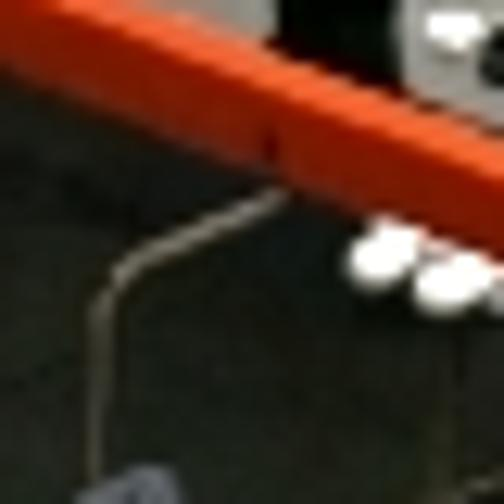

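Request:
move(arm3={"joints":{"hand_index_abd":0.02,"hand_middle_abd":0.22}}, cameras=["cam_high","arm3_cam_wrist"])

Request:
zoom_image(camera="arm3_cam_wrist", region=[440, 25, 490, 75])

Request:
zoom_image(camera="cam_high", region=[466, 175, 506, 215])

Request:
zoom_image(camera="cam_high", region=[425, 165, 455, 195])

Scene clock: 624.63 s.
Joint torques (N m): arm1=[0.03 5.95 8.72 1.59 -0.33 -0.16] | arm2=[-1.32 -14.45 11.15 5.72 0.1 -0.11] | arm3=[-1.14 -17.03 8.81 1.4 -0.02 -0.18] | arm4=[0.38 -20.42 11.6 1.16 0.11 -0.17] | arm5=[-0.38 0.56 9.43 2.44 0.06 -0.03] | arm6=[-2.02 -20.19 14.5 1.33 0.5 0.27] | arm7=[-0.5 -10.7 10.58 2.26 -0.22 0.04] | arm8=[-0.73 -4.78 13.67 3.02 -0.09 -0.21]
Motor temperatures (°C): arm1=[16 26 28 16 16 19] | arm2=[21 26 40 20 18 17] | arm3=[25 23 37 20 15 16] | arm4=[26 24 43 17 17 17] | arm5=[18 18 30 16 17 16] | arm6=[18 26 55 15 20 17] | arm7=[18 22 33 21 17 15] | arm8=[18 19 44 18 15 18]
Heat: arm1: hottest joint3_rad 28 °C; arm2: hottest joint3_rad 40 °C; arm3: hottest joint3_rad 37 °C; arm4: hottest joint3_rad 43 °C; arm5: hottest joint3_rad 30 °C; arm6: hottest joint3_rad 55 °C; arm7: hottest joint3_rad 33 °C; arm8: hottest joint3_rad 44 °C.
move: arm3 off_target
Joint velocities: within noise
arm1.joint_positions: joint1_rad=-0.255 joint2_rad=+0.577 joint3_rad=+1.767 joint4_rad=-1.583 joint5_rad=-0.468 joint6_rad=+0.886 hand_index_mcp=+0.755 hand_index_abd=+0.001 hand_index_pip=+0.577 hand_index_dip=+0.696 hand_middle_mcp=+0.755 hand_middle_abd=+0.001 hand_middle_pip=+0.577 hand_middle_dip=+0.696 hand_ring_mcp=+0.756 hand_ring_abd=+0.001 hand_ring_pip=+0.577 hand_ring_dip=+0.696 hand_thumb_cmc=+0.715 hand_thumb_axl=+0.677 hand_thumb_mcp=+0.226 hand_thumb_ipl=+0.168 hand_current_limit=+0.400 hand_speed=-0.600
arm1.joint_status: not commanded
arm1.hand_state: goal,goal,goal,goal,goal,goal,goal,goal,goal,goal,goal,goal,goal,goal,goal,goal
arm1.index_mcp_current_ma: 0
arm1.index_abd_current_ma: 0
arm1.index_pip_current_ma: 0
arm1.index_dip_current_ma: 0
arm1.middle_mcp_current_ma: 0
arm1.middle_abd_current_ma: 0
arm1.middle_pip_current_ma: 0
arm1.middle_dip_current_ma: 0
arm1.ring_mcp_current_ma: 0
arm1.ring_abd_current_ma: 0
arm1.ring_pip_current_ma: 0
arm1.ring_dip_current_ma: 0
arm1.thumb_cmc_current_ma: 0
arm1.thumb_axl_current_ma: 0
arm1.thumb_mcp_current_ma: 0
arm1.thumb_ipl_current_ma: 0
arm1.hand_goal_index_mcp: 0.754
arm1.hand_goal_index_abd: 0.000
arm1.hand_goal_index_pip: 0.576
arm1.hand_goal_index_dip: 0.696
arm1.hand_goal_middle_mcp: 0.754
arm1.hand_goal_middle_abd: 0.000
arm1.hand_goal_middle_pip: 0.576
arm1.hand_goal_middle_dip: 0.696
arm1.hand_goal_ring_mcp: 0.754
arm1.hand_goal_ring_abd: 0.000
arm1.hand_goal_ring_pip: 0.576
arm1.hand_goal_ring_dip: 0.696
arm1.hand_goal_thumb_cmc: 0.714
arm1.hand_goal_thumb_axl: 0.678
arm1.hand_goal_thumb_mcp: 0.226
arm1.hand_goal_thumb_ipl: 0.168
arm1.hand: x=+1.2665 y=+0.0303 z=+1.4081 quat_wxyz=(+0.568, +0.297, -0.764, -0.067) (m; scene frame)
arm1.hand_target: x=+1.2701 y=+0.0299 z=+1.4197 quat_wxyz=(+0.573, +0.298, -0.760, -0.075) (m; scene frame)
arm1.hand_status: not commanded
arm2, arm7: as last shown
arm2.on_its_own: joint4_rad reads +0.538 and still pushes toward +0.600 since a time_out
arm3.joint_positions: joint1_rad=+1.085 joint2_rad=+1.885 joint3_rad=+1.391 joint4_rad=+0.471 joint5_rad=+1.036 joint6_rad=+0.016 hand_index_mcp=+0.765 hand_index_abd=+0.042 hand_index_pip=+0.577 hand_index_dip=+0.696 hand_middle_mcp=+0.765 hand_middle_abd=+0.147 hand_middle_pip=+0.577 hand_middle_dip=+0.696 hand_ring_mcp=+0.762 hand_ring_abd=-0.197 hand_ring_pip=+0.577 hand_ring_dip=+0.696 hand_thumb_cmc=+0.722 hand_thumb_axl=+0.677 hand_thumb_mcp=+0.226 hand_thumb_ipl=+0.168 hand_current_limit=+0.400 hand_speed=-0.600
arm3.joint_status: hand_index_abd off_target (ended at +0.042, target +0.020); hand_middle_abd off_target (ended at +0.147, target +0.220)
arm3.hand_state: goal,blocked,goal,goal,goal,blocked,goal,goal,goal,goal,goal,goal,goal,goal,goal,goal
arm3.index_mcp_current_ma: 26
arm3.index_abd_current_ma: 50
arm3.index_pip_current_ma: 2
arm3.index_dip_current_ma: 0
arm3.middle_mcp_current_ma: 26
arm3.middle_abd_current_ma: -220
arm3.middle_pip_current_ma: 2
arm3.middle_dip_current_ma: 0
arm3.ring_mcp_current_ma: 18
arm3.ring_abd_current_ma: 5
arm3.ring_pip_current_ma: 1
arm3.ring_dip_current_ma: 0
arm3.thumb_cmc_current_ma: 17
arm3.thumb_axl_current_ma: -1
arm3.thumb_mcp_current_ma: 0
arm3.thumb_ipl_current_ma: 0
arm3.hand_goal_index_mcp: 0.754
arm3.hand_goal_index_abd: 0.020
arm3.hand_goal_index_pip: 0.576
arm3.hand_goal_index_dip: 0.696
arm3.hand_goal_middle_mcp: 0.754
arm3.hand_goal_middle_abd: 0.220
arm3.hand_goal_middle_pip: 0.576
arm3.hand_goal_middle_dip: 0.696
arm3.hand_goal_ring_mcp: 0.754
arm3.hand_goal_ring_abd: -0.200
arm3.hand_goal_ring_pip: 0.576
arm3.hand_goal_ring_dip: 0.696
arm3.hand_goal_thumb_cmc: 0.714
arm3.hand_goal_thumb_axl: 0.678
arm3.hand_goal_thumb_mcp: 0.226
arm3.hand_goal_thumb_ipl: 0.168
arm3.hand: x=+0.5112 y=+0.1831 z=+1.1702 quat_wxyz=(+0.708, +0.707, +0.004, +0.009) (m; scene frame)
arm3.hand_target: x=+0.5019 y=+0.1742 z=+1.1679 quat_wxyz=(+0.707, +0.707, +0.000, +0.000) (m; scene frame)
arm3.hand_status: not commanded
arm4.joint_positions: joint1_rad=+1.097 joint2_rad=+1.908 joint3_rad=+1.321 joint4_rad=+0.585 joint5_rad=+1.085 joint6_rad=-0.010 hand_index_mcp=+0.761 hand_index_abd=-0.097 hand_index_pip=+0.578 hand_index_dip=+0.697 hand_middle_mcp=+0.758 hand_middle_abd=+0.086 hand_middle_pip=+0.576 hand_middle_dip=+0.697 hand_ring_mcp=+0.761 hand_ring_abd=-0.197 hand_ring_pip=+0.577 hand_ring_dip=+0.696 hand_thumb_cmc=-0.567 hand_thumb_axl=+0.677 hand_thumb_mcp=+0.226 hand_thumb_ipl=+0.168 hand_current_limit=+0.400 hand_speed=-0.600
arm4.joint_status: not commanded
arm4.hand_state: goal,goal,goal,goal,goal,goal,goal,goal,goal,goal,goal,goal,goal,goal,goal,goal
arm4.index_mcp_current_ma: 30
arm4.index_abd_current_ma: 9
arm4.index_pip_current_ma: 8
arm4.index_dip_current_ma: 3
arm4.middle_mcp_current_ma: 17
arm4.middle_abd_current_ma: -49
arm4.middle_pip_current_ma: 1
arm4.middle_dip_current_ma: 2
arm4.ring_mcp_current_ma: 29
arm4.ring_abd_current_ma: 9
arm4.ring_pip_current_ma: 2
arm4.ring_dip_current_ma: 0
arm4.thumb_cmc_current_ma: 9
arm4.thumb_axl_current_ma: -3
arm4.thumb_mcp_current_ma: -1
arm4.thumb_ipl_current_ma: -1
arm4.hand_goal_index_mcp: 0.754
arm4.hand_goal_index_abd: -0.100
arm4.hand_goal_index_pip: 0.576
arm4.hand_goal_index_dip: 0.696
arm4.hand_goal_middle_mcp: 0.754
arm4.hand_goal_middle_abd: 0.100
arm4.hand_goal_middle_pip: 0.576
arm4.hand_goal_middle_dip: 0.696
arm4.hand_goal_ring_mcp: 0.754
arm4.hand_goal_ring_abd: -0.200
arm4.hand_goal_ring_pip: 0.576
arm4.hand_goal_ring_dip: 0.696
arm4.hand_goal_thumb_cmc: -0.570
arm4.hand_goal_thumb_axl: 0.678
arm4.hand_goal_thumb_mcp: 0.226
arm4.hand_goal_thumb_ipl: 0.168
arm4.hand: x=-0.4037 y=+0.1881 z=+1.1524 quat_wxyz=(+0.704, +0.710, -0.003, -0.005) (m; scene frame)
arm4.hand_target: x=-0.3871 y=+0.1908 z=+1.1608 quat_wxyz=(+0.707, +0.707, +0.000, +0.000) (m; scene frame)
arm4.hand_status: not commanded
arm5.joint_positions: joint1_rad=-0.432 joint2_rad=+0.645 joint3_rad=+1.439 joint4_rad=-1.339 joint5_rad=-0.024 joint6_rad=+1.060 hand_index_mcp=+0.755 hand_index_abd=+0.000 hand_index_pip=+0.577 hand_index_dip=+0.696 hand_middle_mcp=+0.755 hand_middle_abd=+0.000 hand_middle_pip=+0.577 hand_middle_dip=+0.696 hand_ring_mcp=+0.755 hand_ring_abd=+0.000 hand_ring_pip=+0.577 hand_ring_dip=+0.696 hand_thumb_cmc=+0.715 hand_thumb_axl=+0.677 hand_thumb_mcp=+0.226 hand_thumb_ipl=+0.168 hand_current_limit=+0.400 hand_speed=-0.600
arm5.joint_status: not commanded
arm5.hand_state: goal,goal,goal,goal,goal,goal,goal,goal,goal,goal,goal,goal,goal,goal,goal,goal
arm5.index_mcp_current_ma: 2
arm5.index_abd_current_ma: 0
arm5.index_pip_current_ma: 1
arm5.index_dip_current_ma: 0
arm5.middle_mcp_current_ma: 2
arm5.middle_abd_current_ma: 0
arm5.middle_pip_current_ma: 1
arm5.middle_dip_current_ma: 0
arm5.ring_mcp_current_ma: 2
arm5.ring_abd_current_ma: 0
arm5.ring_pip_current_ma: 1
arm5.ring_dip_current_ma: 0
arm5.thumb_cmc_current_ma: 2
arm5.thumb_axl_current_ma: -1
arm5.thumb_mcp_current_ma: 0
arm5.thumb_ipl_current_ma: -1
arm5.hand_goal_index_mcp: 0.754
arm5.hand_goal_index_abd: 0.000
arm5.hand_goal_index_pip: 0.576
arm5.hand_goal_index_dip: 0.696
arm5.hand_goal_middle_mcp: 0.754
arm5.hand_goal_middle_abd: 0.000
arm5.hand_goal_middle_pip: 0.576
arm5.hand_goal_middle_dip: 0.696
arm5.hand_goal_ring_mcp: 0.754
arm5.hand_goal_ring_abd: 0.000
arm5.hand_goal_ring_pip: 0.576
arm5.hand_goal_ring_dip: 0.696
arm5.hand_goal_thumb_cmc: 0.714
arm5.hand_goal_thumb_axl: 0.678
arm5.hand_goal_thumb_mcp: 0.226
arm5.hand_goal_thumb_ipl: 0.168
arm5.hand: x=-1.2037 y=-0.1706 z=+1.3222 quat_wxyz=(+0.202, +0.869, +0.061, +0.447) (m; scene frame)
arm5.hand_target: x=-1.2070 y=-0.1693 z=+1.3377 quat_wxyz=(+0.209, +0.860, +0.061, +0.461) (m; scene frame)
arm5.hand_status: not commanded
arm6.joint_positions: joint1_rad=-1.102 joint2_rad=+2.511 joint3_rad=+2.271 joint4_rad=+0.223 joint5_rad=-0.693 joint6_rad=-0.023 hand_index_mcp=+0.761 hand_index_abd=-0.095 hand_index_pip=+0.579 hand_index_dip=+0.696 hand_middle_mcp=+0.776 hand_middle_abd=+0.096 hand_middle_pip=+0.579 hand_middle_dip=+0.696 hand_ring_mcp=-0.499 hand_ring_abd=-0.201 hand_ring_pip=-0.199 hand_ring_dip=+0.696 hand_thumb_cmc=-0.571 hand_thumb_axl=+0.677 hand_thumb_mcp=+0.226 hand_thumb_ipl=+0.168 hand_current_limit=+0.400 hand_speed=-0.600
arm6.joint_status: not commanded
arm6.hand_state: goal,blocked,goal,goal,blocked,blocked,goal,goal,goal,goal,goal,goal,goal,goal,goal,goal
arm6.index_mcp_current_ma: 1
arm6.index_abd_current_ma: 10
arm6.index_pip_current_ma: 0
arm6.index_dip_current_ma: 0
arm6.middle_mcp_current_ma: 11
arm6.middle_abd_current_ma: -9
arm6.middle_pip_current_ma: 0
arm6.middle_dip_current_ma: 0
arm6.ring_mcp_current_ma: 0
arm6.ring_abd_current_ma: 0
arm6.ring_pip_current_ma: 0
arm6.ring_dip_current_ma: 0
arm6.thumb_cmc_current_ma: 0
arm6.thumb_axl_current_ma: 0
arm6.thumb_mcp_current_ma: 0
arm6.thumb_ipl_current_ma: 0
arm6.hand_goal_index_mcp: 0.754
arm6.hand_goal_index_abd: -0.120
arm6.hand_goal_index_pip: 0.576
arm6.hand_goal_index_dip: 0.696
arm6.hand_goal_middle_mcp: 0.754
arm6.hand_goal_middle_abd: 0.120
arm6.hand_goal_middle_pip: 0.576
arm6.hand_goal_middle_dip: 0.696
arm6.hand_goal_ring_mcp: -0.500
arm6.hand_goal_ring_abd: -0.200
arm6.hand_goal_ring_pip: -0.200
arm6.hand_goal_ring_dip: 0.696
arm6.hand_goal_thumb_cmc: -0.570
arm6.hand_goal_thumb_axl: 0.678
arm6.hand_goal_thumb_mcp: 0.226
arm6.hand_goal_thumb_ipl: 0.168
arm6.hand: x=-0.0871 y=-0.1274 z=+1.0970 quat_wxyz=(+0.137, +0.139, +0.697, +0.690) (m; scene frame)
arm6.hand_target: x=-0.0624 y=-0.1490 z=+1.0954 quat_wxyz=(+0.153, +0.154, +0.690, +0.690) (m; scene frame)
arm6.hand_status: not commanded
arm8.joint_positions: joint1_rad=+0.413 joint2_rad=+0.957 joint3_rad=+0.597 joint4_rad=+0.357 joint5_rad=+0.419 joint6_rad=-0.013 hand_index_mcp=+0.763 hand_index_abd=-0.027 hand_index_pip=+0.577 hand_index_dip=+0.696 hand_middle_mcp=+0.762 hand_middle_abd=+0.059 hand_middle_pip=+0.577 hand_middle_dip=+0.696 hand_ring_mcp=+0.761 hand_ring_abd=-0.197 hand_ring_pip=+0.577 hand_ring_dip=+0.696 hand_thumb_cmc=+0.721 hand_thumb_axl=+0.677 hand_thumb_mcp=+0.225 hand_thumb_ipl=+0.168 hand_current_limit=+0.400 hand_speed=-0.600
arm8.joint_status: not commanded
arm8.hand_state: goal,blocked,goal,goal,goal,blocked,goal,goal,goal,goal,goal,goal,goal,goal,goal,goal
arm8.index_mcp_current_ma: 45
arm8.index_abd_current_ma: 202
arm8.index_pip_current_ma: 4
arm8.index_dip_current_ma: 0
arm8.middle_mcp_current_ma: 43
arm8.middle_abd_current_ma: -178
arm8.middle_pip_current_ma: 4
arm8.middle_dip_current_ma: 0
arm8.ring_mcp_current_ma: 38
arm8.ring_abd_current_ma: 14
arm8.ring_pip_current_ma: 4
arm8.ring_dip_current_ma: 0
arm8.thumb_cmc_current_ma: 33
arm8.thumb_axl_current_ma: -4
arm8.thumb_mcp_current_ma: -4
arm8.thumb_ipl_current_ma: -2
arm8.hand_goal_index_mcp: 0.754
arm8.hand_goal_index_abd: -0.074
arm8.hand_goal_index_pip: 0.576
arm8.hand_goal_index_dip: 0.696
arm8.hand_goal_middle_mcp: 0.754
arm8.hand_goal_middle_abd: 0.100
arm8.hand_goal_middle_pip: 0.576
arm8.hand_goal_middle_dip: 0.696
arm8.hand_goal_ring_mcp: 0.754
arm8.hand_goal_ring_abd: -0.200
arm8.hand_goal_ring_pip: 0.576
arm8.hand_goal_ring_dip: 0.696
arm8.hand_goal_thumb_cmc: 0.714
arm8.hand_goal_thumb_axl: 0.678
arm8.hand_goal_thumb_mcp: 0.226
arm8.hand_goal_thumb_ipl: 0.168
arm8.hand: x=+0.7930 y=-0.2054 z=+1.1632 quat_wxyz=(+0.003, -0.011, +0.706, +0.708) (m; scene frame)
arm8.hand_target: x=+0.7969 y=-0.2021 z=+1.1961 quat_wxyz=(+0.000, +0.000, +0.685, +0.728) (m; scene frame)
arm8.hand_status: not commanded
pictures: arm3_cam_wrist, cam_high
camera_calibration:
arm3_cam_wrist: T_world_to_cam=[[-0.773678, 0.0412602, 0.632234, -0.325962], [-0.429643, 0.699224, -0.571396, 0.712283], [-0.465649, -0.713711, -0.523247, 1.11403], [0, 0, 0, 1]] pos_world=[0.572583, 0.310496, 1.19599]

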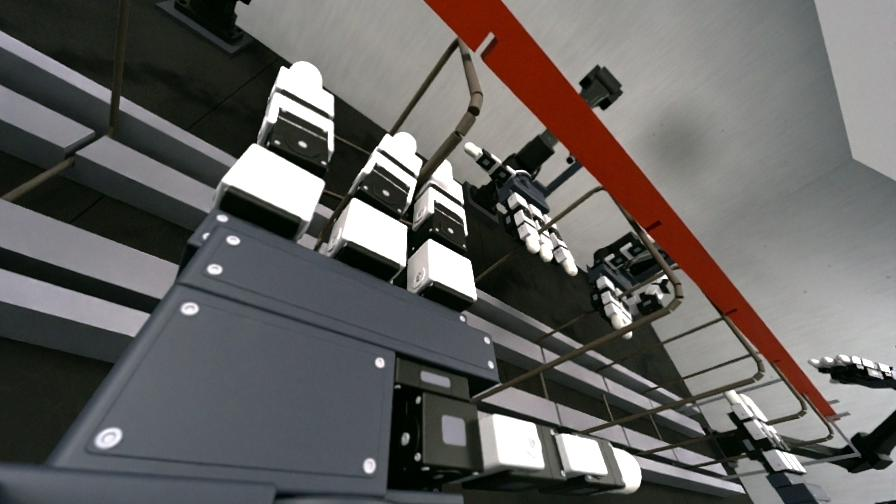

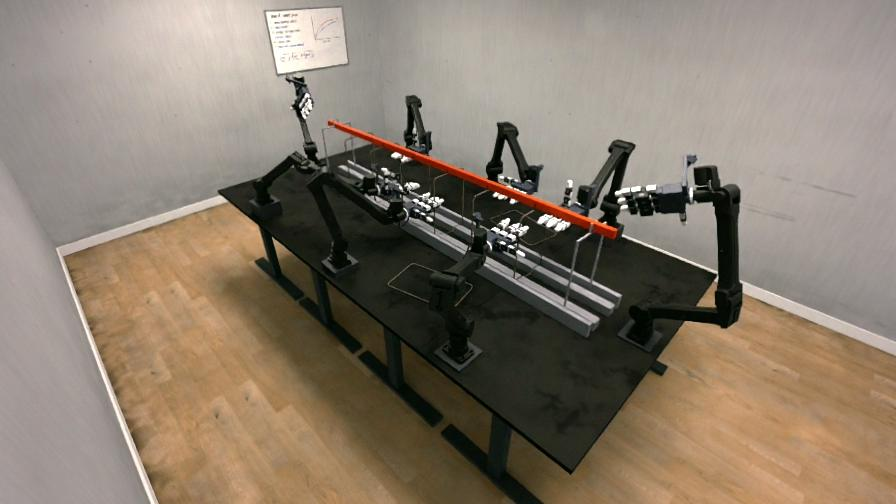

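Scaled by 10.080.

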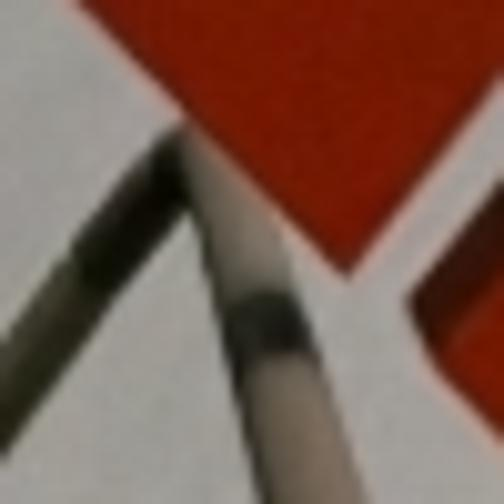

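Scaled by 12.600.

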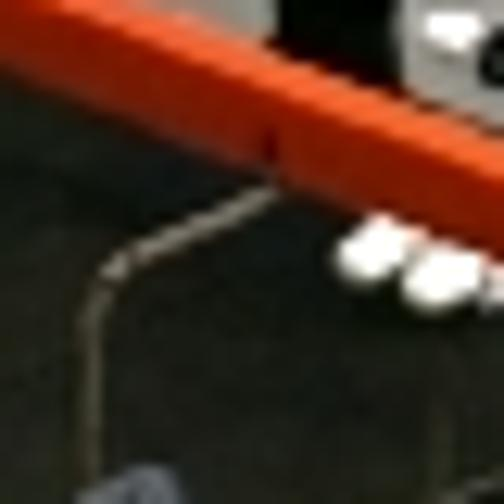

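Scaled by 16.800.

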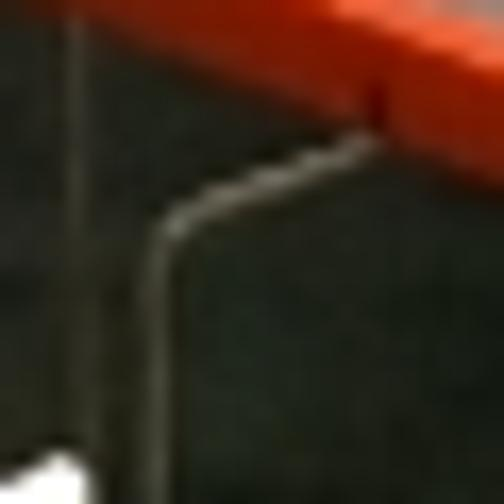

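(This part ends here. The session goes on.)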